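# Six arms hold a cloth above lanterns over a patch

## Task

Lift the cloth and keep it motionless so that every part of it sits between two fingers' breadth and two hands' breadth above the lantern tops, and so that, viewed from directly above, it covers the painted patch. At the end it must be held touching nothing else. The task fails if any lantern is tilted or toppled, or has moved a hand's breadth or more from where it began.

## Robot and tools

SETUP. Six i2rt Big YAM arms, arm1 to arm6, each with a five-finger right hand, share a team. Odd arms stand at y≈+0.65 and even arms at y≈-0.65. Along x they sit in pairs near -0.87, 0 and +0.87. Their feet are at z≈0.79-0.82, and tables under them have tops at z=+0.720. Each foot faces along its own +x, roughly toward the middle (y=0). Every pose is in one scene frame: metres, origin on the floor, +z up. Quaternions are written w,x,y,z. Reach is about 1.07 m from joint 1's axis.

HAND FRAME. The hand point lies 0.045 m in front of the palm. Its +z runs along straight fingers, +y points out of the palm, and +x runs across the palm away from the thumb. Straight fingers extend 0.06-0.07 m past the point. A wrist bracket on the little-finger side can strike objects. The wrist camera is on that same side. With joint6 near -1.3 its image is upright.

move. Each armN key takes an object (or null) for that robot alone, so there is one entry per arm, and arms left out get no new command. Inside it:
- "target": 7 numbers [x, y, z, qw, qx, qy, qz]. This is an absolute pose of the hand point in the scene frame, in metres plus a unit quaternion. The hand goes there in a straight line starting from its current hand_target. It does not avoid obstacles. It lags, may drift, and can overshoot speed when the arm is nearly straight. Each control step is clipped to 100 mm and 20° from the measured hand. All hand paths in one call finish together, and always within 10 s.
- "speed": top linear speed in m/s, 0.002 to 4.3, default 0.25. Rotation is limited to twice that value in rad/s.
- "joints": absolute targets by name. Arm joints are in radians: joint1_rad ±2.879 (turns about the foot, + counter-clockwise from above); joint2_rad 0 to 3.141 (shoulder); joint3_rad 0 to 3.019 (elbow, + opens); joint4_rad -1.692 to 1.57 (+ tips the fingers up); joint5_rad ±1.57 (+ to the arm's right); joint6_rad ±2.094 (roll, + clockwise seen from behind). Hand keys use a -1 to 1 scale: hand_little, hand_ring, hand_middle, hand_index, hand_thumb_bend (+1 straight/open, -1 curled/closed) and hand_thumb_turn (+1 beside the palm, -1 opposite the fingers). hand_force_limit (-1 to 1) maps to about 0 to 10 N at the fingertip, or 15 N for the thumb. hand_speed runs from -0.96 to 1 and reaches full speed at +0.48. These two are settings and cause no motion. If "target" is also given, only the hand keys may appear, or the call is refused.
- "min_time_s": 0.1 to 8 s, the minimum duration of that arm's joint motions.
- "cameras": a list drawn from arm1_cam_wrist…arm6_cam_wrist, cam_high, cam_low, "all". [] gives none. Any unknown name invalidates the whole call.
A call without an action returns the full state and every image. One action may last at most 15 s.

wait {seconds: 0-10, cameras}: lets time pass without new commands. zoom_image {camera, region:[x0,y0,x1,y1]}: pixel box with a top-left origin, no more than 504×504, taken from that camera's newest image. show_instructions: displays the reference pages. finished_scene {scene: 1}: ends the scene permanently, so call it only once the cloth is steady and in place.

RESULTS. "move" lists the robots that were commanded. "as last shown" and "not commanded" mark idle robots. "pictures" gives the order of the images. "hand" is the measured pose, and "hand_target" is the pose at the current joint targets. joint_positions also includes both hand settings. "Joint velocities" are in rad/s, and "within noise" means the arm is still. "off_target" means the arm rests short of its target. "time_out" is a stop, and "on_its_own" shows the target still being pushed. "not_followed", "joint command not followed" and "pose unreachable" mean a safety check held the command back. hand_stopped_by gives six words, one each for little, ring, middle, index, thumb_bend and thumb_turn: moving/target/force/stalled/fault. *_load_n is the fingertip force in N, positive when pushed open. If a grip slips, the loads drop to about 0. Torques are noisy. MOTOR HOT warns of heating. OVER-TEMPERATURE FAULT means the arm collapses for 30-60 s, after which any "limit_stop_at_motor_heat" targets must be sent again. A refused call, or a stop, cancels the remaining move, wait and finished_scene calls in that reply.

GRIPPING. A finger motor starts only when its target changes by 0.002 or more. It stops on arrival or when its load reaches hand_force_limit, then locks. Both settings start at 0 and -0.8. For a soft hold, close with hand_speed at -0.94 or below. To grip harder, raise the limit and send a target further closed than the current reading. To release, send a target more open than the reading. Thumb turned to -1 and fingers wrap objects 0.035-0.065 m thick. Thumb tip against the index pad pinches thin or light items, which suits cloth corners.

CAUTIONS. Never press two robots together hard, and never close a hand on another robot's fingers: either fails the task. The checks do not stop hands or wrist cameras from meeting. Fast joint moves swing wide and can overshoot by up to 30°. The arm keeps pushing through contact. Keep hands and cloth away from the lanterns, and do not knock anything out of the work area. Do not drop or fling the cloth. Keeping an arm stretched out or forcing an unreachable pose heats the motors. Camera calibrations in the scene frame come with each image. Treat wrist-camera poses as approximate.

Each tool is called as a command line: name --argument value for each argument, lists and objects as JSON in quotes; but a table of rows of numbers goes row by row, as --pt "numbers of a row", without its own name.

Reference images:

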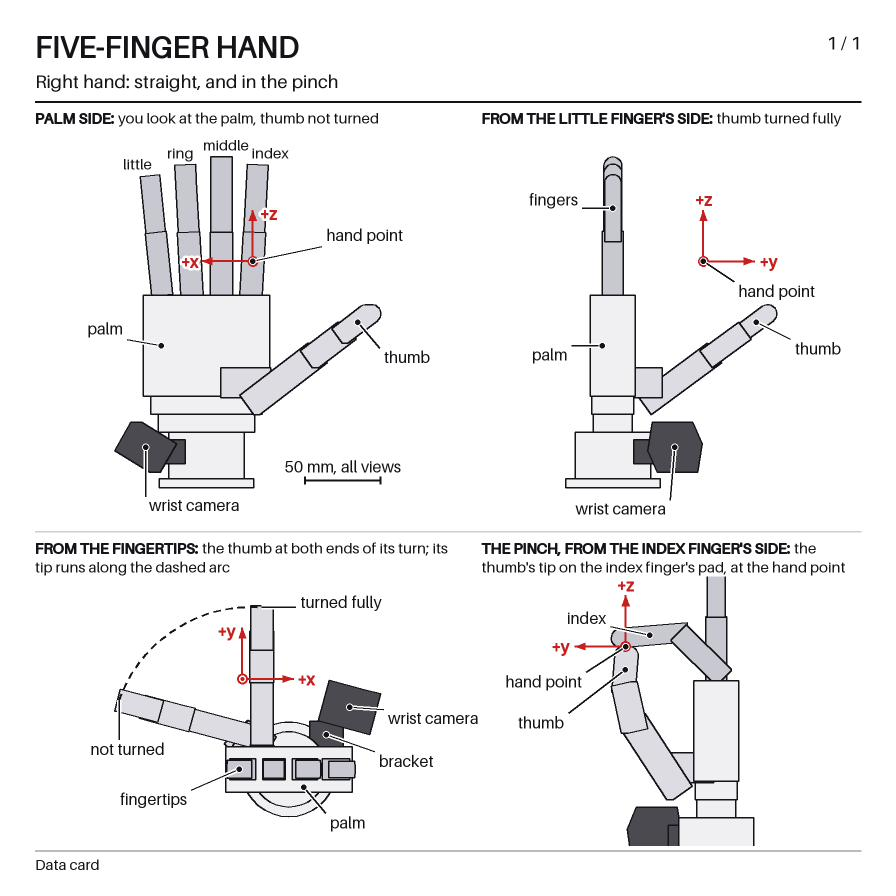

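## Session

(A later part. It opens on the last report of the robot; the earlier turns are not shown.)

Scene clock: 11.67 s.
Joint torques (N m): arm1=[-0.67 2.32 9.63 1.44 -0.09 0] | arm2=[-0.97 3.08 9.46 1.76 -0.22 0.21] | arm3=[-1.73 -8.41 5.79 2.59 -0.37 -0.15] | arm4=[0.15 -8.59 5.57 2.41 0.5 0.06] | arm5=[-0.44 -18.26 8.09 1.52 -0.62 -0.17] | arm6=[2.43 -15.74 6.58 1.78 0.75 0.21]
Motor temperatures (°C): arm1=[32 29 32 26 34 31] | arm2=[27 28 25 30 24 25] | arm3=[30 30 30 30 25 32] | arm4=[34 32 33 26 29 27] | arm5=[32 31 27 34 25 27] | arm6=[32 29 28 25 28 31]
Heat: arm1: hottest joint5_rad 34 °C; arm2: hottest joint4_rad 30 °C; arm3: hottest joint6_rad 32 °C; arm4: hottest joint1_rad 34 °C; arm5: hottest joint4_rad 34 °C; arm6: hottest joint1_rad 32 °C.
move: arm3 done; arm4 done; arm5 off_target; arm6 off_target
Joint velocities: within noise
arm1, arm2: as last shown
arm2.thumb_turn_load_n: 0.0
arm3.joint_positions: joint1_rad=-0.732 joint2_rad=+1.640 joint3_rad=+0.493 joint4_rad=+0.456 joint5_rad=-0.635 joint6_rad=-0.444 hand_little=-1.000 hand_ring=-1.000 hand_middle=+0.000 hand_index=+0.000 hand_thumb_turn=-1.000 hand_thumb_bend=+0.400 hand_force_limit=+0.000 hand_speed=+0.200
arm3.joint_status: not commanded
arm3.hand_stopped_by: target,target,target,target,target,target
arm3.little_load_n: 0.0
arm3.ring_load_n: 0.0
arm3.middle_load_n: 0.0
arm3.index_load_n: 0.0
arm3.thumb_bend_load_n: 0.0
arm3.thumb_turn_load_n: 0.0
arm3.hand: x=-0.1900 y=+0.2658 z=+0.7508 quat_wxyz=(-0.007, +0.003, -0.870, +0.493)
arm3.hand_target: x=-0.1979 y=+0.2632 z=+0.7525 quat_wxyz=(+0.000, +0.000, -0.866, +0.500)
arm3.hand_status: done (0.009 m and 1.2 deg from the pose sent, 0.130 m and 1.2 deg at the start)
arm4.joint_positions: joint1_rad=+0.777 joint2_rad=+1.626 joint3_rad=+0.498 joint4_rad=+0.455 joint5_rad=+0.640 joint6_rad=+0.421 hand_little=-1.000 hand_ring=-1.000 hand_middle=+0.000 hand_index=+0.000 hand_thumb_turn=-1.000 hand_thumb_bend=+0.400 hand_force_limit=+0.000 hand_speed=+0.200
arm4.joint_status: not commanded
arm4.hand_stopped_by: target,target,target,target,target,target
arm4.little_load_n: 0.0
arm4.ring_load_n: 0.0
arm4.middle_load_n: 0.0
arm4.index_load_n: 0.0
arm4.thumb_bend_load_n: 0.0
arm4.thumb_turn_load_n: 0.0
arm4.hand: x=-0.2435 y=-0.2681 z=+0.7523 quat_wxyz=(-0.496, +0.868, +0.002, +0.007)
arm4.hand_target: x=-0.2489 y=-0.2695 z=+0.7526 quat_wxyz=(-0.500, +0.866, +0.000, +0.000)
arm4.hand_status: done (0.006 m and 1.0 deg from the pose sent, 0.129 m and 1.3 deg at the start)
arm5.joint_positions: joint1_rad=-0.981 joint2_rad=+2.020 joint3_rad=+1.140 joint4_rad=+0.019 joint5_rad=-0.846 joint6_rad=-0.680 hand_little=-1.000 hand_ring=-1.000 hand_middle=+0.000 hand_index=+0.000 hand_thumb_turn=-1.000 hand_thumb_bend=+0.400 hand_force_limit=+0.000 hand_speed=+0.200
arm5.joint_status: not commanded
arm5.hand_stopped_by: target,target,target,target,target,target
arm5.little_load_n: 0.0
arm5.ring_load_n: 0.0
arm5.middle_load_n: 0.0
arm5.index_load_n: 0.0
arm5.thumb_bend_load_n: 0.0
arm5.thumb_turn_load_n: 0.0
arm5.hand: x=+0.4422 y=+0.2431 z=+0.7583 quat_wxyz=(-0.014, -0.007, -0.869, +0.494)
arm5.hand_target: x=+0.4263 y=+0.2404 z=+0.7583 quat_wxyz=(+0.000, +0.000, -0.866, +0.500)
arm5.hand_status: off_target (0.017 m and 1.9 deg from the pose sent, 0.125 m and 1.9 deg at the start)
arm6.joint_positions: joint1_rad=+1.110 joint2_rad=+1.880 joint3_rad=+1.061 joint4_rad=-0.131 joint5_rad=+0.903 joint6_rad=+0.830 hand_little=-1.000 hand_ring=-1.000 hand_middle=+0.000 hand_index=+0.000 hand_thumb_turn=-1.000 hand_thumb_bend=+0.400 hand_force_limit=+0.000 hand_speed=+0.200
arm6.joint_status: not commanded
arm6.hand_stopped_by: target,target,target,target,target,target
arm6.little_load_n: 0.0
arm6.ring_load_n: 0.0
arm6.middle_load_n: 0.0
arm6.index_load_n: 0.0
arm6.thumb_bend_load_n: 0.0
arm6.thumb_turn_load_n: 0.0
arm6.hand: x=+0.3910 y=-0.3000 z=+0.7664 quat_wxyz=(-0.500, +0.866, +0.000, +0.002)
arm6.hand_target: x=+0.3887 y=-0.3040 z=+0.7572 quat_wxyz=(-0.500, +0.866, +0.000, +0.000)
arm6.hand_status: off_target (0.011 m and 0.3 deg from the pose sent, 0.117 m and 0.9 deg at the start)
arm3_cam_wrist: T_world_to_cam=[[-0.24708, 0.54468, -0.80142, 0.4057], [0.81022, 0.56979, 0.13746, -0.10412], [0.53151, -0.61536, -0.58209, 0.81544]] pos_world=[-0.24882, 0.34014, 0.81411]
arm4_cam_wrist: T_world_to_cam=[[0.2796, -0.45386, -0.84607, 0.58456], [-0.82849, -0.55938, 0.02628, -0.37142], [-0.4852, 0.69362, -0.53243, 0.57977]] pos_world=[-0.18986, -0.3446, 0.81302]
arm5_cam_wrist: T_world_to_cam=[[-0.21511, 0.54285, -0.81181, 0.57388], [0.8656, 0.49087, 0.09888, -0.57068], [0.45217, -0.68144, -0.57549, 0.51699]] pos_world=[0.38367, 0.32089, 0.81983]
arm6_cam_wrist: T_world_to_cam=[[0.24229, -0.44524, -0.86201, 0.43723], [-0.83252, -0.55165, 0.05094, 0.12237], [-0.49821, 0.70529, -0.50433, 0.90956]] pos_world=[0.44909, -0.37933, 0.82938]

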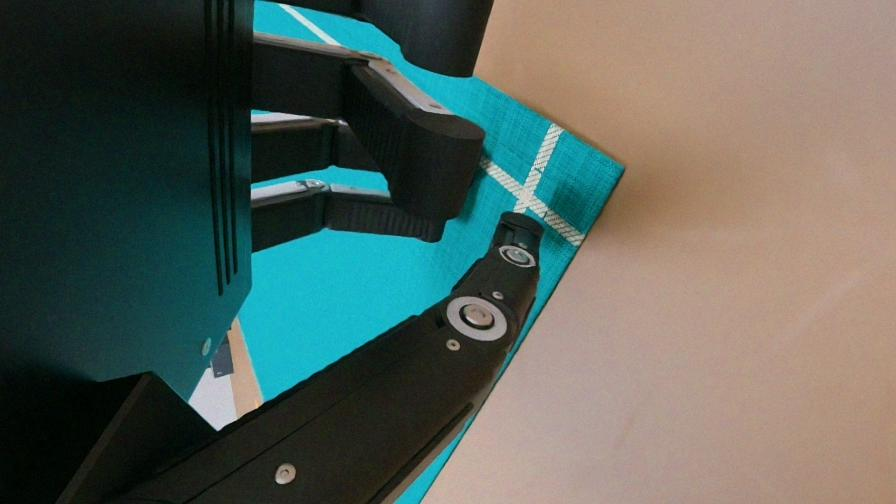

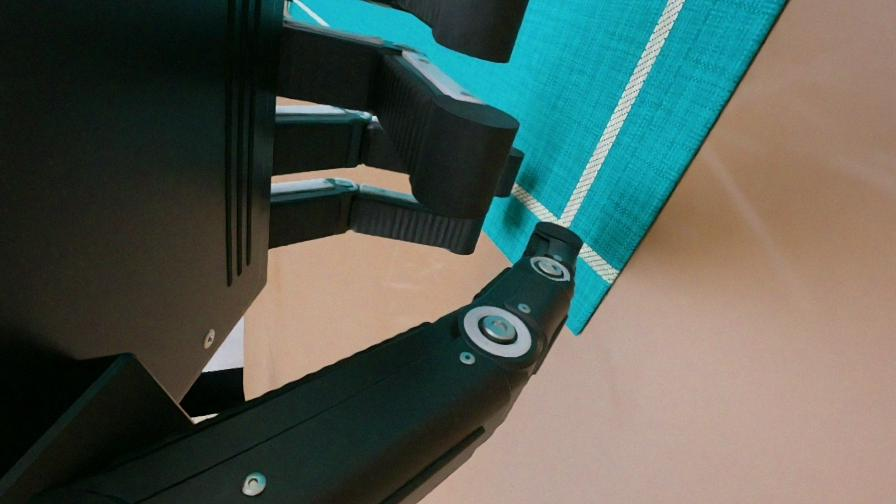

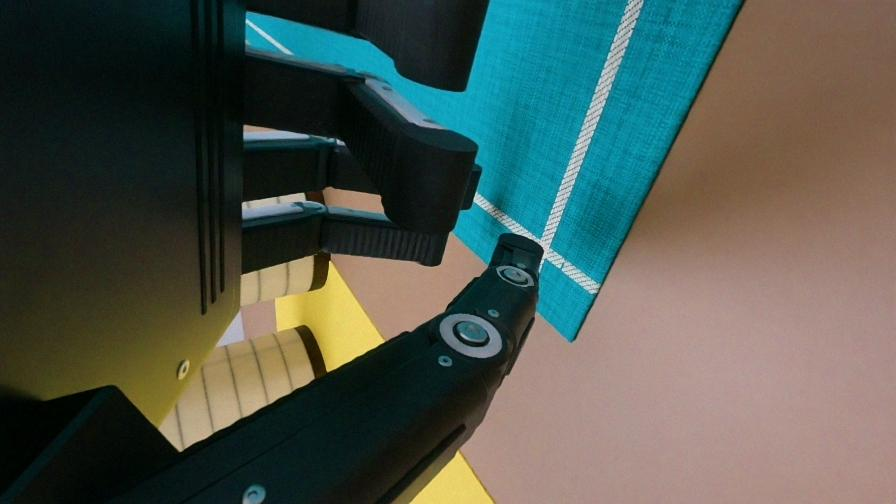

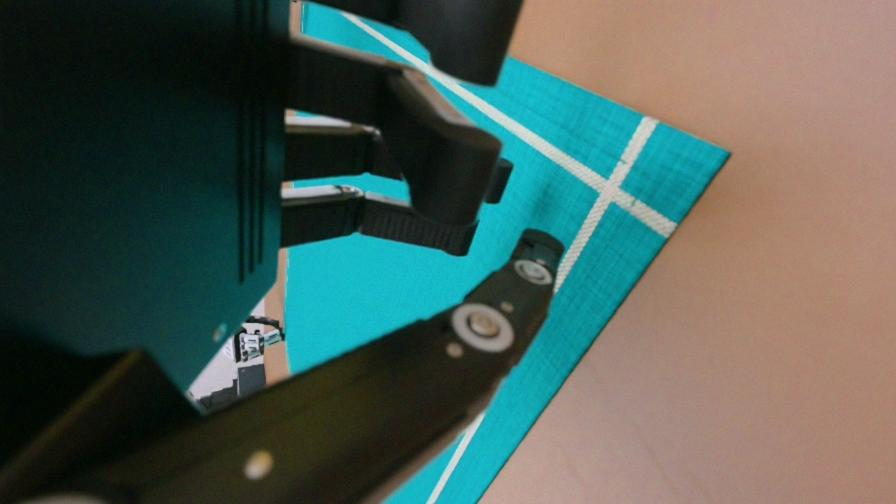

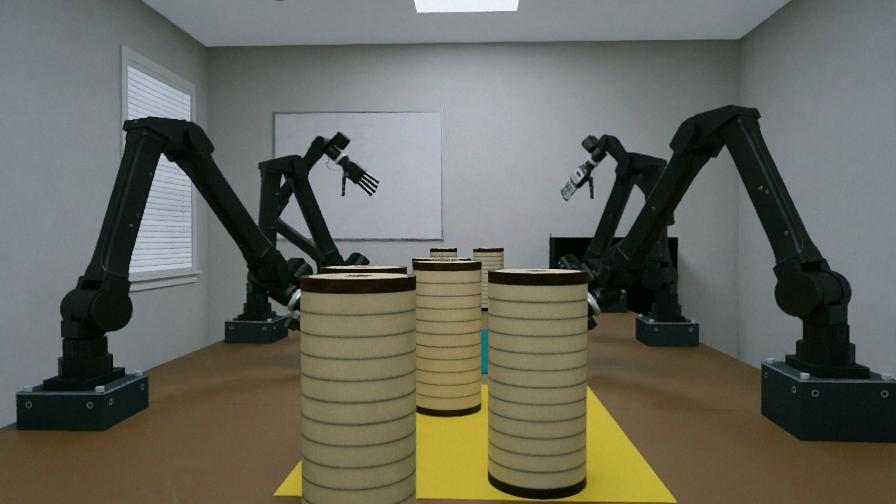

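move --arm3 '{"target": [-0.198, 0.263, 0.737, 0, 0, 0.866, -0.5], "speed": 0.05}' --arm4 '{"target": [-0.2475, -0.270, 0.737, 0.5, -0.866, 0, 0], "speed": 0.05}' --arm5 '{"target": [0.428, 0.244, 0.737, 0, 0, 0.866, -0.5], "speed": 0.05}' --arm6 '{"target": [0.398, -0.307, 0.737, 0.5, -0.866, 0, 0], "speed": 0.05}' --cameras '["arm3_cam_wrist", "arm4_cam_wrist", "arm5_cam_wrist", "arm6_cam_wrist"]'

Scene clock: 13.37 s.
Joint torques (N m): arm1=[-0.67 2.32 9.68 1.43 -0.1 0] | arm2=[-1.08 3.02 9.48 1.76 -0.23 0.22] | arm3=[-1.9 -6.83 5.29 2.18 -0.02 -0.16] | arm4=[-0.09 -7.88 4.78 2.3 0.32 0.03] | arm5=[-0.5 -17.96 6.97 1.5 -0.54 -0.18] | arm6=[2.55 -14.97 6.23 1.74 0.66 0.21]
Motor temperatures (°C): arm1=[32 29 32 26 34 31] | arm2=[27 28 26 30 24 25] | arm3=[30 30 30 30 25 32] | arm4=[34 32 33 26 29 27] | arm5=[32 31 27 34 25 27] | arm6=[32 29 28 25 28 31]
Heat: arm1: hottest joint5_rad 34 °C; arm2: hottest joint4_rad 30 °C; arm3: hottest joint6_rad 32 °C; arm4: hottest joint1_rad 34 °C; arm5: hottest joint4_rad 34 °C; arm6: hottest joint1_rad 32 °C.
move: arm3 off_target; arm4 done; arm5 off_target; arm6 off_target
Joint velocities: within noise
arm1, arm2: as last shown
arm2.index_load_n: -0.5
arm3.joint_positions: joint1_rad=-0.733 joint2_rad=+1.677 joint3_rad=+0.493 joint4_rad=+0.529 joint5_rad=-0.644 joint6_rad=-0.444 hand_little=-1.000 hand_ring=-1.000 hand_middle=+0.000 hand_index=+0.000 hand_thumb_turn=-1.000 hand_thumb_bend=+0.400 hand_force_limit=+0.000 hand_speed=+0.200
arm3.joint_status: not commanded
arm3.hand_stopped_by: target,target,target,target,target,target
arm3.little_load_n: 0.0
arm3.ring_load_n: 0.0
arm3.middle_load_n: -1.5
arm3.index_load_n: 0.0
arm3.thumb_bend_load_n: 0.0
arm3.thumb_turn_load_n: 0.0
arm3.hand: x=-0.1939 y=+0.2598 z=+0.7471 quat_wxyz=(+0.001, +0.011, -0.862, +0.507)
arm3.hand_target: x=-0.1977 y=+0.2633 z=+0.7373 quat_wxyz=(+0.000, +0.000, -0.866, +0.500)
arm3.hand_status: off_target (0.011 m and 1.5 deg from the pose sent, 0.016 m and 1.2 deg at the start)
arm4.joint_positions: joint1_rad=+0.777 joint2_rad=+1.671 joint3_rad=+0.496 joint4_rad=+0.523 joint5_rad=+0.642 joint6_rad=+0.421 hand_little=-1.000 hand_ring=-1.000 hand_middle=+0.000 hand_index=+0.000 hand_thumb_turn=-1.000 hand_thumb_bend=+0.400 hand_force_limit=+0.000 hand_speed=+0.200
arm4.joint_status: not commanded
arm4.hand_stopped_by: target,target,target,target,target,target
arm4.little_load_n: 0.0
arm4.ring_load_n: 0.5
arm4.middle_load_n: -1.0
arm4.index_load_n: 0.0
arm4.thumb_bend_load_n: 0.0
arm4.thumb_turn_load_n: 0.0
arm4.hand: x=-0.2461 y=-0.2650 z=+0.7442 quat_wxyz=(-0.503, +0.864, -0.002, +0.002)
arm4.hand_target: x=-0.2474 y=-0.2701 z=+0.7371 quat_wxyz=(-0.500, +0.866, +0.000, +0.000)
arm4.hand_status: done (0.009 m and 0.5 deg from the pose sent, 0.016 m and 1.0 deg at the start)
arm5.joint_positions: joint1_rad=-0.983 joint2_rad=+2.053 joint3_rad=+1.140 joint4_rad=+0.066 joint5_rad=-0.851 joint6_rad=-0.684 hand_little=-1.000 hand_ring=-1.000 hand_middle=+0.000 hand_index=+0.000 hand_thumb_turn=-1.000 hand_thumb_bend=+0.400 hand_force_limit=+0.000 hand_speed=+0.200
arm5.joint_status: not commanded
arm5.hand_stopped_by: target,target,target,target,target,target
arm5.little_load_n: 0.0
arm5.ring_load_n: 0.0
arm5.middle_load_n: 0.0
arm5.index_load_n: 0.0
arm5.thumb_bend_load_n: 0.0
arm5.thumb_turn_load_n: 0.0
arm5.hand: x=+0.4388 y=+0.2425 z=+0.7444 quat_wxyz=(-0.008, -0.003, -0.867, +0.499)
arm5.hand_target: x=+0.4284 y=+0.2442 z=+0.7372 quat_wxyz=(+0.000, +0.000, -0.866, +0.500)
arm5.hand_status: off_target (0.013 m and 1.0 deg from the pose sent, 0.026 m and 2.0 deg at the start)
arm6.joint_positions: joint1_rad=+1.110 joint2_rad=+1.902 joint3_rad=+1.024 joint4_rad=-0.066 joint5_rad=+0.903 joint6_rad=+0.830 hand_little=-1.000 hand_ring=-1.000 hand_middle=+0.000 hand_index=+0.000 hand_thumb_turn=-1.000 hand_thumb_bend=+0.400 hand_force_limit=+0.000 hand_speed=+0.200
arm6.joint_status: not commanded
arm6.hand_stopped_by: target,target,target,target,target,target
arm6.little_load_n: 0.0
arm6.ring_load_n: 0.0
arm6.middle_load_n: 0.0
arm6.index_load_n: 0.0
arm6.thumb_bend_load_n: 0.0
arm6.thumb_turn_load_n: 0.0
arm6.hand: x=+0.3984 y=-0.3033 z=+0.7486 quat_wxyz=(-0.501, +0.866, -0.002, +0.000)
arm6.hand_target: x=+0.3983 y=-0.3071 z=+0.7372 quat_wxyz=(-0.500, +0.866, +0.000, +0.000)
arm6.hand_status: off_target (0.012 m and 0.2 deg from the pose sent, 0.031 m and 0.3 deg at the start)
arm3_cam_wrist: T_world_to_cam=[[-0.26711, 0.51834, -0.81239, 0.41625], [0.8088, 0.57892, 0.10345, -0.0743], [0.52392, -0.62943, -0.57387, 0.80779]] pos_world=[-0.25194, 0.3357, 0.80941]
arm4_cam_wrist: T_world_to_cam=[[0.26729, -0.44088, -0.85684, 0.5882], [-0.82898, -0.55854, 0.02879, -0.37344], [-0.49127, 0.70261, -0.51477, 0.5598]] pos_world=[-0.19177, -0.34258, 0.80292]
arm5_cam_wrist: T_world_to_cam=[[-0.22778, 0.53394, -0.81426, 0.57168], [0.8656, 0.49401, 0.08181, -0.55401], [0.44594, -0.68619, -0.57471, 0.51333]] pos_world=[0.38085, 0.32068, 0.80584]
arm6_cam_wrist: T_world_to_cam=[[0.2369, -0.4428, -0.86476, 0.42354], [-0.83217, -0.55183, 0.0546, 0.12468], [-0.50138, 0.70669, -0.49922, 0.90447]] pos_world=[0.4569, -0.38283, 0.81098]

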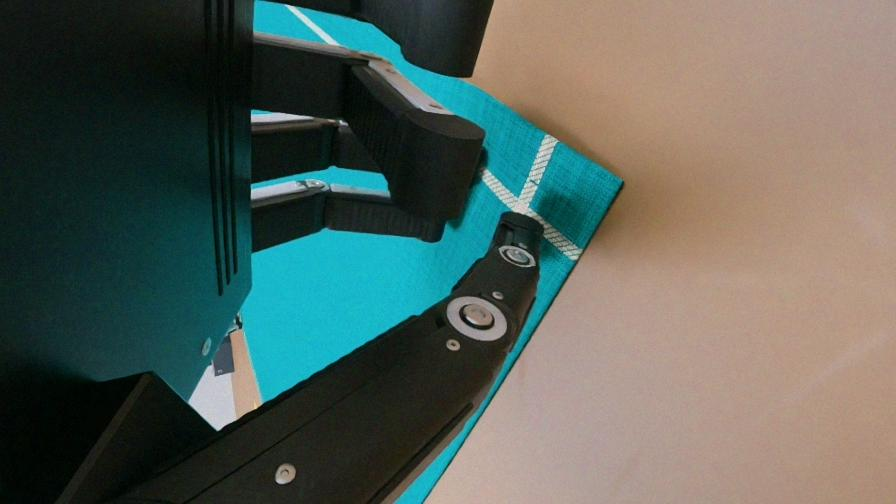

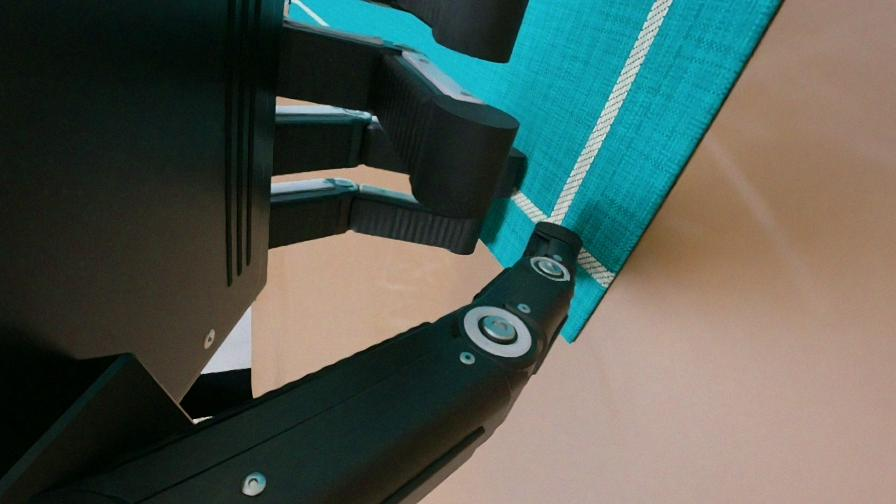

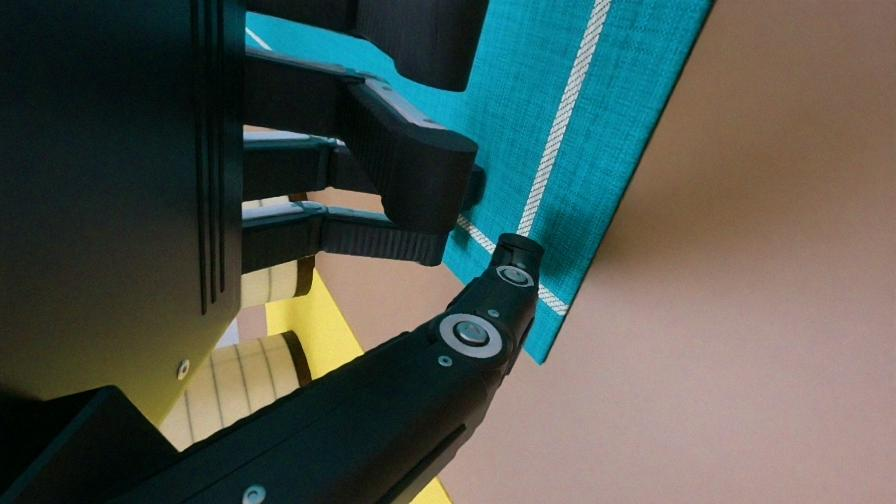

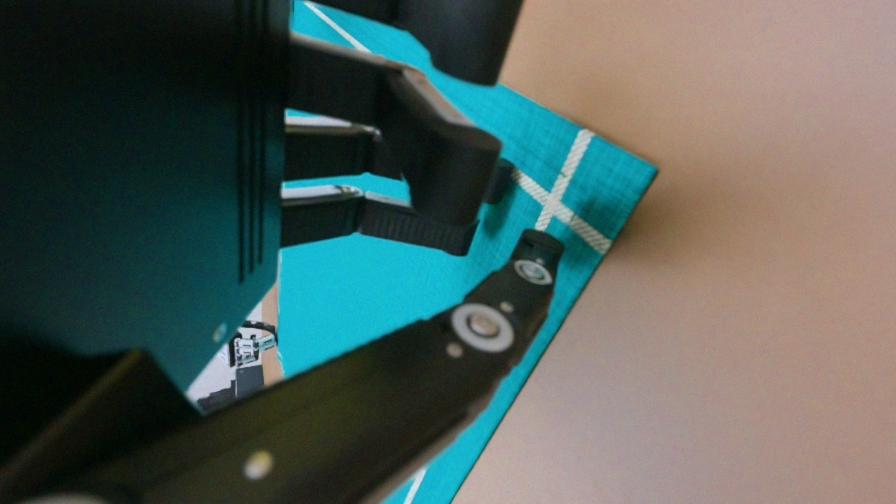

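move --arm3 '{"target": [-0.197, 0.271, 0.757, 0, 0, 0.866, -0.5], "speed": 0.08}' --arm5 '{"target": [0.430, 0.246, 0.732, 0, 0, 0.866, -0.5], "speed": 0.05}' --arm6 '{"target": [0.401, -0.308, 0.731, 0.5, -0.866, 0, 0], "speed": 0.05}'

move --arm3 '{"target": [-0.197, 0.271, 0.740, 0, 0, 0.866, -0.5], "speed": 0.05}' --arm5 '{"target": [0.430, 0.246, 0.728, 0, 0, 0.866, -0.5], "speed": 0.05}' --arm6 '{"target": [0.401, -0.308, 0.726, 0.5, -0.866, 0, 0], "speed": 0.05}'

Scene clock: 14.73 s.
Joint torques (N m): arm1=[-0.67 2.37 9.66 1.42 -0.09 0] | arm2=[-0.97 3.14 9.48 1.76 -0.22 0.21] | arm3=[-1.67 -10.11 5.23 1.26 -0.29 -0.29] | arm4=[-0.03 -7.88 4.81 2.29 0.32 0.03] | arm5=[-0.56 -17.67 6.27 1.55 -0.57 -0.18] | arm6=[2.67 -15.21 5.7 1.72 0.62 0.22]
Motor temperatures (°C): arm1=[32 29 32 26 34 31] | arm2=[27 28 26 30 24 25] | arm3=[30 30 30 30 25 32] | arm4=[34 32 33 26 29 27] | arm5=[32 31 27 34 25 27] | arm6=[32 30 28 25 28 31]
Heat: arm1: hottest joint5_rad 34 °C; arm2: hottest joint4_rad 30 °C; arm3: hottest joint6_rad 32 °C; arm4: hottest joint1_rad 34 °C; arm5: hottest joint4_rad 34 °C; arm6: hottest joint1_rad 32 °C.
move: arm3 done; arm5 off_target; arm6 off_target
Joint velocities: within noise
arm1, arm2, arm4: as last shown
arm2.index_load_n: 0.0
arm3.joint_positions: joint1_rad=-0.747 joint2_rad=+1.633 joint3_rad=+0.486 joint4_rad=+0.468 joint5_rad=-0.649 joint6_rad=-0.444 hand_little=-1.000 hand_ring=-1.000 hand_middle=+0.000 hand_index=+0.000 hand_thumb_turn=-1.000 hand_thumb_bend=+0.400 hand_force_limit=+0.000 hand_speed=+0.200
arm3.joint_status: not commanded
arm3.hand_stopped_by: target,target,target,target,target,target
arm3.little_load_n: 0.0
arm3.ring_load_n: 0.0
arm3.middle_load_n: 0.0
arm3.index_load_n: 0.0
arm3.thumb_bend_load_n: 0.0
arm3.thumb_turn_load_n: 0.0
arm3.hand: x=-0.1928 y=+0.2686 z=+0.7537 quat_wxyz=(-0.005, +0.001, -0.866, +0.499)
arm3.hand_target: x=-0.1968 y=+0.2710 z=+0.7568 quat_wxyz=(+0.000, +0.000, -0.866, +0.500)
arm3.hand_status: done (0.006 m and 0.6 deg from the pose sent, 0.015 m and 1.5 deg at the start)
arm4.ring_load_n: 0.0
arm5.joint_positions: joint1_rad=-0.984 joint2_rad=+2.055 joint3_rad=+1.140 joint4_rad=+0.079 joint5_rad=-0.851 joint6_rad=-0.686 hand_little=-1.000 hand_ring=-1.000 hand_middle=+0.000 hand_index=+0.000 hand_thumb_turn=-1.000 hand_thumb_bend=+0.400 hand_force_limit=+0.000 hand_speed=+0.200
arm5.joint_status: not commanded
arm5.hand_stopped_by: target,target,target,target,target,target
arm5.little_load_n: 0.0
arm5.ring_load_n: 0.0
arm5.middle_load_n: 0.0
arm5.index_load_n: 0.0
arm5.thumb_bend_load_n: 0.0
arm5.thumb_turn_load_n: 0.0
arm5.hand: x=+0.4365 y=+0.2417 z=+0.7442 quat_wxyz=(-0.004, +0.000, -0.865, +0.501)
arm5.hand_target: x=+0.4303 y=+0.2462 z=+0.7322 quat_wxyz=(+0.000, +0.000, -0.866, +0.500)
arm5.hand_status: off_target (0.015 m and 0.5 deg from the pose sent, 0.016 m and 1.0 deg at the start)
arm6.joint_positions: joint1_rad=+1.110 joint2_rad=+1.904 joint3_rad=+1.016 joint4_rad=-0.046 joint5_rad=+0.903 joint6_rad=+0.830 hand_little=-1.000 hand_ring=-1.000 hand_middle=+0.000 hand_index=+0.000 hand_thumb_turn=-1.000 hand_thumb_bend=+0.400 hand_force_limit=+0.000 hand_speed=+0.200
arm6.joint_status: not commanded
arm6.hand_stopped_by: target,target,target,target,target,target
arm6.little_load_n: 0.0
arm6.ring_load_n: 0.0
arm6.middle_load_n: 0.0
arm6.index_load_n: 0.0
arm6.thumb_bend_load_n: 0.0
arm6.thumb_turn_load_n: 0.0
arm6.hand: x=+0.3988 y=-0.3035 z=+0.7470 quat_wxyz=(-0.502, +0.865, -0.004, -0.004)
arm6.hand_target: x=+0.4013 y=-0.3081 z=+0.7314 quat_wxyz=(-0.500, +0.866, +0.000, +0.000)
arm6.hand_status: off_target (0.017 m and 0.7 deg from the pose sent, 0.018 m and 0.2 deg at the start)
pictures: none

Scene clock: 15.70 s.
Joint torques (N m): arm1=[-0.67 2.37 9.65 1.43 -0.09 0.01] | arm2=[-1.03 3.08 9.48 1.76 -0.23 0.21] | arm3=[-1.79 -7.24 4.75 2.48 -0.17 -0.28] | arm4=[-0.03 -7.82 4.81 2.32 0.32 0.04] | arm5=[-0.56 -17.2 6.24 1.52 -0.44 -0.18] | arm6=[1.9 -14.1 5.75 1.63 0.54 0.18]
Motor temperatures (°C): arm1=[32 29 32 26 34 31] | arm2=[27 28 26 30 24 25] | arm3=[30 30 30 30 25 32] | arm4=[34 32 33 26 29 27] | arm5=[32 31 27 34 25 27] | arm6=[32 30 28 25 28 31]
Heat: arm1: hottest joint5_rad 34 °C; arm2: hottest joint4_rad 30 °C; arm3: hottest joint6_rad 32 °C; arm4: hottest joint1_rad 34 °C; arm5: hottest joint4_rad 34 °C; arm6: hottest joint1_rad 32 °C.
move: arm3 done; arm5 off_target; arm6 off_target
Joint velocities: within noise
arm1, arm2, arm4: as last shown
arm3.joint_positions: joint1_rad=-0.747 joint2_rad=+1.663 joint3_rad=+0.485 joint4_rad=+0.509 joint5_rad=-0.652 joint6_rad=-0.444 hand_little=-1.000 hand_ring=-1.000 hand_middle=+0.000 hand_index=+0.000 hand_thumb_turn=-1.000 hand_thumb_bend=+0.400 hand_force_limit=+0.000 hand_speed=+0.200
arm3.joint_status: not commanded
arm3.hand_stopped_by: target,target,target,target,target,target
arm3.little_load_n: 0.0
arm3.ring_load_n: 0.0
arm3.middle_load_n: -1.0
arm3.index_load_n: 0.0
arm3.thumb_bend_load_n: 0.0
arm3.thumb_turn_load_n: 0.0
arm3.hand: x=-0.1941 y=+0.2665 z=+0.7480 quat_wxyz=(-0.003, +0.004, -0.864, +0.504)
arm3.hand_target: x=-0.1967 y=+0.2711 z=+0.7402 quat_wxyz=(+0.000, +0.000, -0.866, +0.500)
arm3.hand_status: done (0.010 m and 0.7 deg from the pose sent, 0.015 m and 0.5 deg at the start)
arm4.middle_load_n: -0.5
arm5.joint_positions: joint1_rad=-0.984 joint2_rad=+2.059 joint3_rad=+1.140 joint4_rad=+0.089 joint5_rad=-0.854 joint6_rad=-0.686 hand_little=-1.000 hand_ring=-1.000 hand_middle=+0.000 hand_index=+0.000 hand_thumb_turn=-1.000 hand_thumb_bend=+0.400 hand_force_limit=+0.000 hand_speed=+0.200
arm5.joint_status: not commanded
arm5.hand_stopped_by: target,target,target,target,target,target
arm5.little_load_n: 0.0
arm5.ring_load_n: 0.0
arm5.middle_load_n: 0.0
arm5.index_load_n: 0.0
arm5.thumb_bend_load_n: 0.0
arm5.thumb_turn_load_n: 0.0
arm5.hand: x=+0.4359 y=+0.2409 z=+0.7435 quat_wxyz=(-0.003, +0.002, -0.864, +0.503)
arm5.hand_target: x=+0.4304 y=+0.2463 z=+0.7283 quat_wxyz=(+0.000, +0.000, -0.866, +0.500)
arm5.hand_status: off_target (0.017 m and 0.6 deg from the pose sent, 0.018 m and 0.5 deg at the start)
arm6.joint_positions: joint1_rad=+1.110 joint2_rad=+1.908 joint3_rad=+1.016 joint4_rad=-0.034 joint5_rad=+0.905 joint6_rad=+0.830 hand_little=-1.000 hand_ring=-1.000 hand_middle=+0.000 hand_index=+0.000 hand_thumb_turn=-1.000 hand_thumb_bend=+0.400 hand_force_limit=+0.000 hand_speed=+0.200
arm6.joint_status: not commanded
arm6.hand_stopped_by: target,target,target,target,target,target
arm6.little_load_n: 0.0
arm6.ring_load_n: 0.0
arm6.middle_load_n: -0.5
arm6.index_load_n: 0.0
arm6.thumb_bend_load_n: 0.0
arm6.thumb_turn_load_n: 0.0
arm6.hand: x=+0.3975 y=-0.3024 z=+0.7465 quat_wxyz=(-0.505, +0.863, -0.006, -0.007)
arm6.hand_target: x=+0.4015 y=-0.3082 z=+0.7267 quat_wxyz=(-0.500, +0.866, +0.000, +0.000)
arm6.hand_status: off_target (0.022 m and 1.2 deg from the pose sent, 0.022 m and 0.7 deg at the start)
pictures: none

move --arm3 '{"target": [-0.197, 0.270, 0.734, 0, 0, 0.866, -0.5], "speed": 0.03, "joints": {"hand_middle": -0.25}}' --arm4 '{"target": [-0.2475, -0.273, 0.734, 0.5, -0.866, 0, 0], "speed": 0.03, "joints": {"hand_middle": -0.25}}' --arm5 '{"target": [0.432, 0.248, 0.724, 0, 0, 0.866, -0.5], "speed": 0.03, "joints": {"hand_middle": -0.25}}' --arm6 '{"target": [0.404, -0.308, 0.724, 0.5, -0.866, 0, 0], "speed": 0.03, "joints": {"hand_middle": -0.25}}' --cameras '["arm3_cam_wrist", "arm4_cam_wrist", "arm5_cam_wrist", "arm6_cam_wrist"]'

Scene clock: 16.93 s.
Joint torques (N m): arm1=[-0.73 2.37 9.68 1.43 -0.1 0] | arm2=[-0.97 3.14 9.48 1.74 -0.22 0.21] | arm3=[-1.49 -7.18 4.7 2.43 -0.09 -0.25] | arm4=[0.21 -8.12 4.53 2.37 0.42 0.05] | arm5=[-0.56 -17.67 5.57 1.58 -0.48 -0.18] | arm6=[2.14 -14.68 5.57 1.65 0.49 0.12]
Motor temperatures (°C): arm1=[32 29 32 26 34 31] | arm2=[27 28 26 30 24 25] | arm3=[30 30 30 30 25 32] | arm4=[34 32 33 26 29 27] | arm5=[32 31 27 34 25 27] | arm6=[32 30 28 25 28 31]
Heat: arm1: hottest joint5_rad 34 °C; arm2: hottest joint4_rad 30 °C; arm3: hottest joint6_rad 32 °C; arm4: hottest joint1_rad 34 °C; arm5: hottest joint4_rad 34 °C; arm6: hottest joint1_rad 32 °C.
move: arm3 done; arm4 done; arm5 off_target; arm6 off_target
Joint velocities: within noise
arm1, arm2: as last shown
arm1.index_load_n: -0.5
arm3.joint_positions: joint1_rad=-0.747 joint2_rad=+1.685 joint3_rad=+0.484 joint4_rad=+0.535 joint5_rad=-0.652 joint6_rad=-0.444 hand_little=-1.000 hand_ring=-1.000 hand_middle=-0.250 hand_index=+0.000 hand_thumb_turn=-1.000 hand_thumb_bend=+0.400 hand_force_limit=+0.000 hand_speed=+0.200
arm3.joint_status: all done
arm3.hand_stopped_by: target,target,target,target,target,target
arm3.little_load_n: 0.0
arm3.ring_load_n: 0.0
arm3.middle_load_n: -0.5
arm3.index_load_n: 0.0
arm3.thumb_bend_load_n: 0.0
arm3.thumb_turn_load_n: 0.0
arm3.hand: x=-0.1942 y=+0.2662 z=+0.7426 quat_wxyz=(-0.002, +0.004, -0.863, +0.504)
arm3.hand_target: x=-0.1967 y=+0.2702 z=+0.7342 quat_wxyz=(+0.000, +0.000, -0.866, +0.500)
arm3.hand_status: done (0.010 m and 0.8 deg from the pose sent, 0.015 m and 0.7 deg at the start)
arm4.joint_positions: joint1_rad=+0.778 joint2_rad=+1.682 joint3_rad=+0.491 joint4_rad=+0.534 joint5_rad=+0.644 joint6_rad=+0.424 hand_little=-1.000 hand_ring=-1.000 hand_middle=-0.250 hand_index=+0.000 hand_thumb_turn=-1.000 hand_thumb_bend=+0.400 hand_force_limit=+0.000 hand_speed=+0.200
arm4.joint_status: all done
arm4.hand_stopped_by: target,target,target,target,target,target
arm4.little_load_n: 0.0
arm4.ring_load_n: 0.0
arm4.middle_load_n: 0.0
arm4.index_load_n: 0.0
arm4.thumb_bend_load_n: 0.0
arm4.thumb_turn_load_n: 0.0
arm4.hand: x=-0.2448 y=-0.2669 z=+0.7402 quat_wxyz=(-0.502, +0.865, -0.002, +0.003)
arm4.hand_target: x=-0.2473 y=-0.2730 z=+0.7342 quat_wxyz=(-0.500, +0.866, +0.000, +0.000)
arm4.hand_status: done (0.009 m and 0.5 deg from the pose sent, 0.013 m and 0.5 deg at the start)
arm5.joint_positions: joint1_rad=-0.985 joint2_rad=+2.068 joint3_rad=+1.140 joint4_rad=+0.099 joint5_rad=-0.854 joint6_rad=-0.687 hand_little=-1.000 hand_ring=-1.000 hand_middle=-0.250 hand_index=+0.000 hand_thumb_turn=-1.000 hand_thumb_bend=+0.400 hand_force_limit=+0.000 hand_speed=+0.200
arm5.joint_status: all done
arm5.hand_stopped_by: target,target,target,target,target,target
arm5.little_load_n: 0.0
arm5.ring_load_n: 0.0
arm5.middle_load_n: 0.0
arm5.index_load_n: 0.0
arm5.thumb_bend_load_n: 0.5
arm5.thumb_turn_load_n: 0.0
arm5.hand: x=+0.4353 y=+0.2414 z=+0.7390 quat_wxyz=(-0.002, +0.002, -0.864, +0.503)
arm5.hand_target: x=+0.4323 y=+0.2482 z=+0.7243 quat_wxyz=(+0.000, +0.000, -0.866, +0.500)
arm5.hand_status: off_target (0.017 m and 0.5 deg from the pose sent, 0.021 m and 0.6 deg at the start)
arm6.joint_positions: joint1_rad=+1.110 joint2_rad=+1.914 joint3_rad=+1.006 joint4_rad=-0.020 joint5_rad=+0.905 joint6_rad=+0.831 hand_little=-1.000 hand_ring=-1.000 hand_middle=-0.250 hand_index=+0.000 hand_thumb_turn=-1.000 hand_thumb_bend=+0.400 hand_force_limit=+0.000 hand_speed=+0.200
arm6.joint_status: all done
arm6.hand_stopped_by: target,target,target,target,target,target
arm6.little_load_n: 0.0
arm6.ring_load_n: 0.0
arm6.middle_load_n: 0.0
arm6.index_load_n: 0.0
arm6.thumb_bend_load_n: 0.0
arm6.thumb_turn_load_n: 0.0
arm6.hand: x=+0.4000 y=-0.3035 z=+0.7415 quat_wxyz=(-0.504, +0.863, -0.006, -0.006)
arm6.hand_target: x=+0.4044 y=-0.3081 z=+0.7245 quat_wxyz=(-0.500, +0.866, +0.000, +0.000)
arm6.hand_status: off_target (0.019 m and 1.1 deg from the pose sent, 0.024 m and 1.2 deg at the start)
arm3_cam_wrist: T_world_to_cam=[[-0.25342, 0.52476, -0.81266, 0.41029], [0.81222, 0.57172, 0.11589, -0.08391], [0.52543, -0.63069, -0.5711, 0.80804]] pos_world=[-0.25243, 0.3423, 0.80462]
arm4_cam_wrist: T_world_to_cam=[[0.26837, -0.44355, -0.85513, 0.58188], [-0.83012, -0.55686, 0.02832, -0.37277], [-0.48875, 0.70226, -0.51764, 0.56231]] pos_world=[-0.19077, -0.34438, 0.79922]
arm5_cam_wrist: T_world_to_cam=[[-0.24155, 0.52478, -0.81625, 0.57689], [0.86598, 0.49614, 0.06271, -0.53669], [0.43788, -0.69171, -0.57429, 0.51559]] pos_world=[0.37833, 0.32017, 0.80064]
arm6_cam_wrist: T_world_to_cam=[[0.22399, -0.43564, -0.87181, 0.42947], [-0.83233, -0.55086, 0.06142, 0.12155], [-0.50701, 0.71188, -0.48598, 0.89594]] pos_world=[0.45922, -0.38375, 0.80236]

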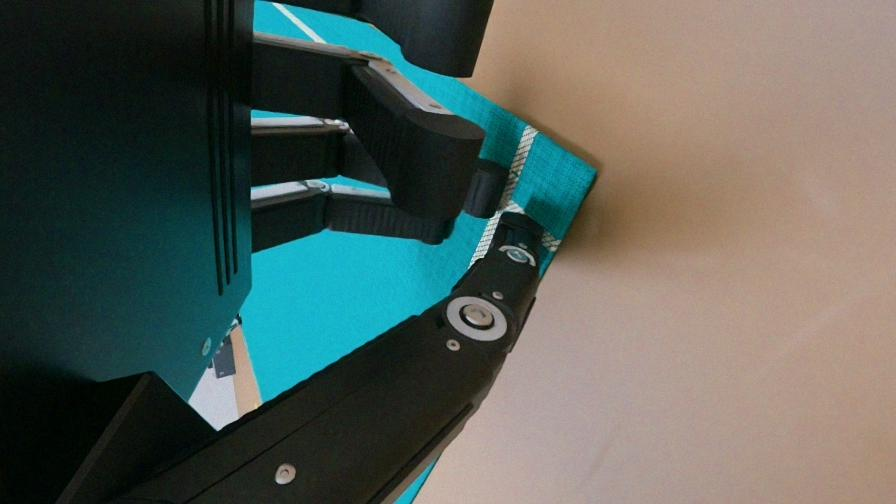

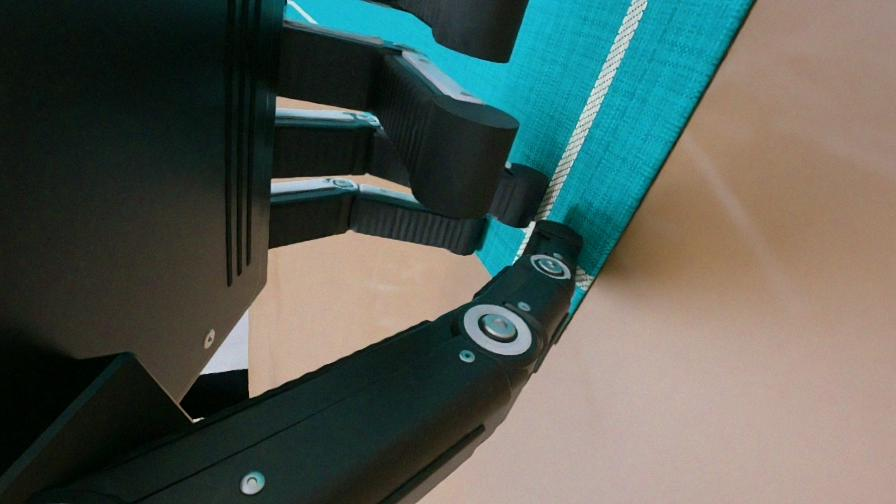

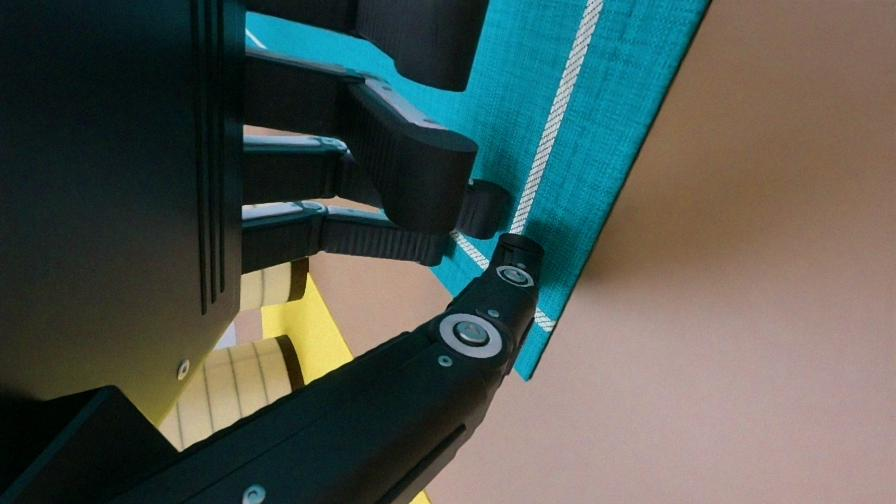

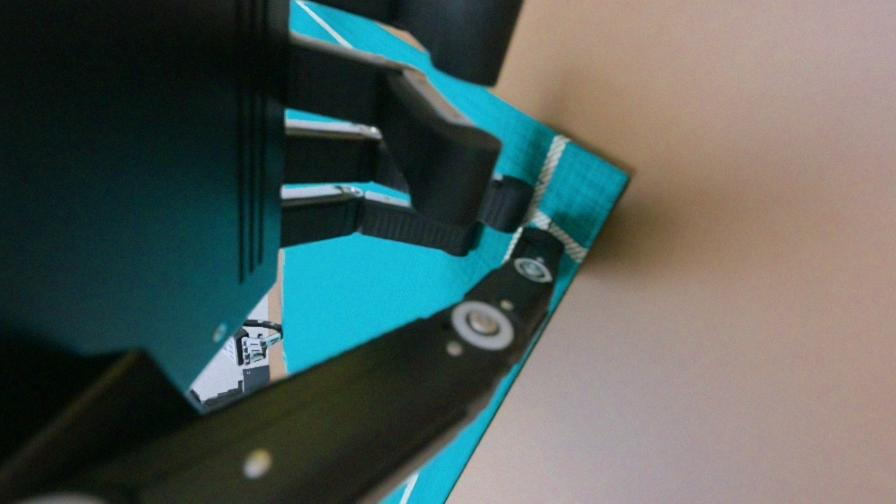

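move --arm3 '{"target": [-0.197, 0.271, 0.724, 0, 0, 0.866, -0.5], "speed": 0.01, "joints": {"hand_speed": -0.85, "hand_index": -0.5, "hand_middle": -0.6, "hand_thumb_bend": 0.0}}' --cameras '["arm3_cam_wrist"]'

Scene clock: 18.93 s.
Joint torques (N m): arm1=[-0.67 2.37 9.66 1.43 -0.09 0] | arm2=[-1.08 3.14 9.51 1.74 -0.23 0.21] | arm3=[-1.79 -6.3 4.29 2.02 0.11 -0.28] | arm4=[0.32 -8.12 4.52 2.37 0.42 0.05] | arm5=[-0.56 -17.73 5.56 1.58 -0.48 -0.17] | arm6=[2.14 -15.27 5.63 1.65 0.46 0.15]
Motor temperatures (°C): arm1=[32 29 33 26 34 31] | arm2=[27 28 26 30 24 25] | arm3=[30 30 30 30 25 32] | arm4=[33 32 33 26 29 27] | arm5=[32 31 28 34 25 27] | arm6=[32 30 28 25 28 31]
Heat: arm1: hottest joint5_rad 34 °C; arm2: hottest joint4_rad 30 °C; arm3: hottest joint6_rad 32 °C; arm4: hottest joint1_rad 33 °C; arm5: hottest joint4_rad 34 °C; arm6: hottest joint1_rad 32 °C.
move: arm3 off_target
Joint velocities: within noise
arm1, arm2, arm4, arm5, arm6: as last shown
arm1.index_load_n: 0.0
arm3.joint_positions: joint1_rad=-0.747 joint2_rad=+1.709 joint3_rad=+0.484 joint4_rad=+0.583 joint5_rad=-0.659 joint6_rad=-0.444 hand_little=-1.000 hand_ring=-1.000 hand_middle=-0.343 hand_index=-0.499 hand_thumb_turn=-1.000 hand_thumb_bend=+0.336 hand_force_limit=+0.000 hand_speed=-0.850
arm3.joint_status: hand_middle off_target (ended at -0.343, target -0.600); hand_thumb_bend off_target (ended at +0.336, target +0.000); the others done
arm3.hand_stopped_by: target,target,force,target,force,target
arm3.little_load_n: 0.0
arm3.ring_load_n: 0.0
arm3.middle_load_n: 7.5
arm3.index_load_n: 2.5
arm3.thumb_bend_load_n: 7.0
arm3.thumb_turn_load_n: 0.5
arm3.hand: x=-0.1963 y=+0.2626 z=+0.7402 quat_wxyz=(+0.002, +0.010, -0.858, +0.513)
arm3.hand_target: x=-0.1964 y=+0.2714 z=+0.7247 quat_wxyz=(+0.000, +0.000, -0.866, +0.500)
arm3.hand_status: off_target (0.018 m and 2.0 deg from the pose sent, 0.019 m and 0.8 deg at the start)
arm4.joint_positions: joint1_rad=+0.779 joint2_rad=+1.682 joint3_rad=+0.491 joint4_rad=+0.534 joint5_rad=+0.644 joint6_rad=+0.424 hand_little=-1.000 hand_ring=-1.000 hand_middle=-0.250 hand_index=+0.000 hand_thumb_turn=-1.000 hand_thumb_bend=+0.400 hand_force_limit=+0.000 hand_speed=+0.200
arm4.hand: x=-0.2450 y=-0.2670 z=+0.7402 quat_wxyz=(-0.502, +0.865, -0.002, +0.003)
arm4.hand_target: x=-0.2474 y=-0.2731 z=+0.7342 quat_wxyz=(-0.500, +0.866, +0.000, +0.000)
arm5.joint_positions: joint1_rad=-0.986 joint2_rad=+2.068 joint3_rad=+1.140 joint4_rad=+0.099 joint5_rad=-0.854 joint6_rad=-0.688 hand_little=-1.000 hand_ring=-1.000 hand_middle=-0.250 hand_index=+0.000 hand_thumb_turn=-1.000 hand_thumb_bend=+0.400 hand_force_limit=+0.000 hand_speed=+0.200
arm5.thumb_bend_load_n: 0.0
arm5.hand: x=+0.4351 y=+0.2416 z=+0.7390 quat_wxyz=(-0.002, +0.002, -0.864, +0.503)
arm3_cam_wrist: T_world_to_cam=[[-0.26681, 0.50744, -0.81934, 0.41662], [0.81063, 0.57796, 0.09397, -0.06565], [0.52124, -0.63911, -0.56556, 0.80275]] pos_world=[-0.25405, 0.33957, 0.80152]

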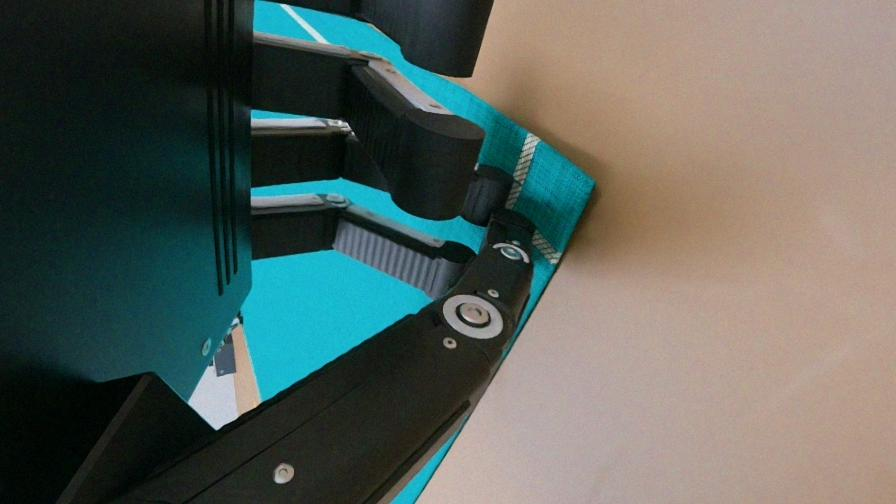

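zoom_image --camera "arm3_cam_wrist" --region '[380, 100, 640, 340]'

Scaled by 1.938 from the camera's image (finer frame: 1280x720).

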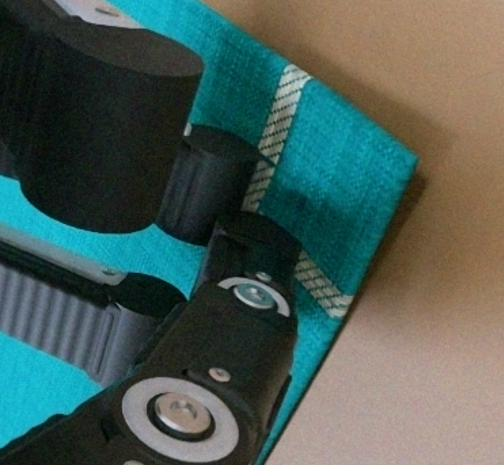

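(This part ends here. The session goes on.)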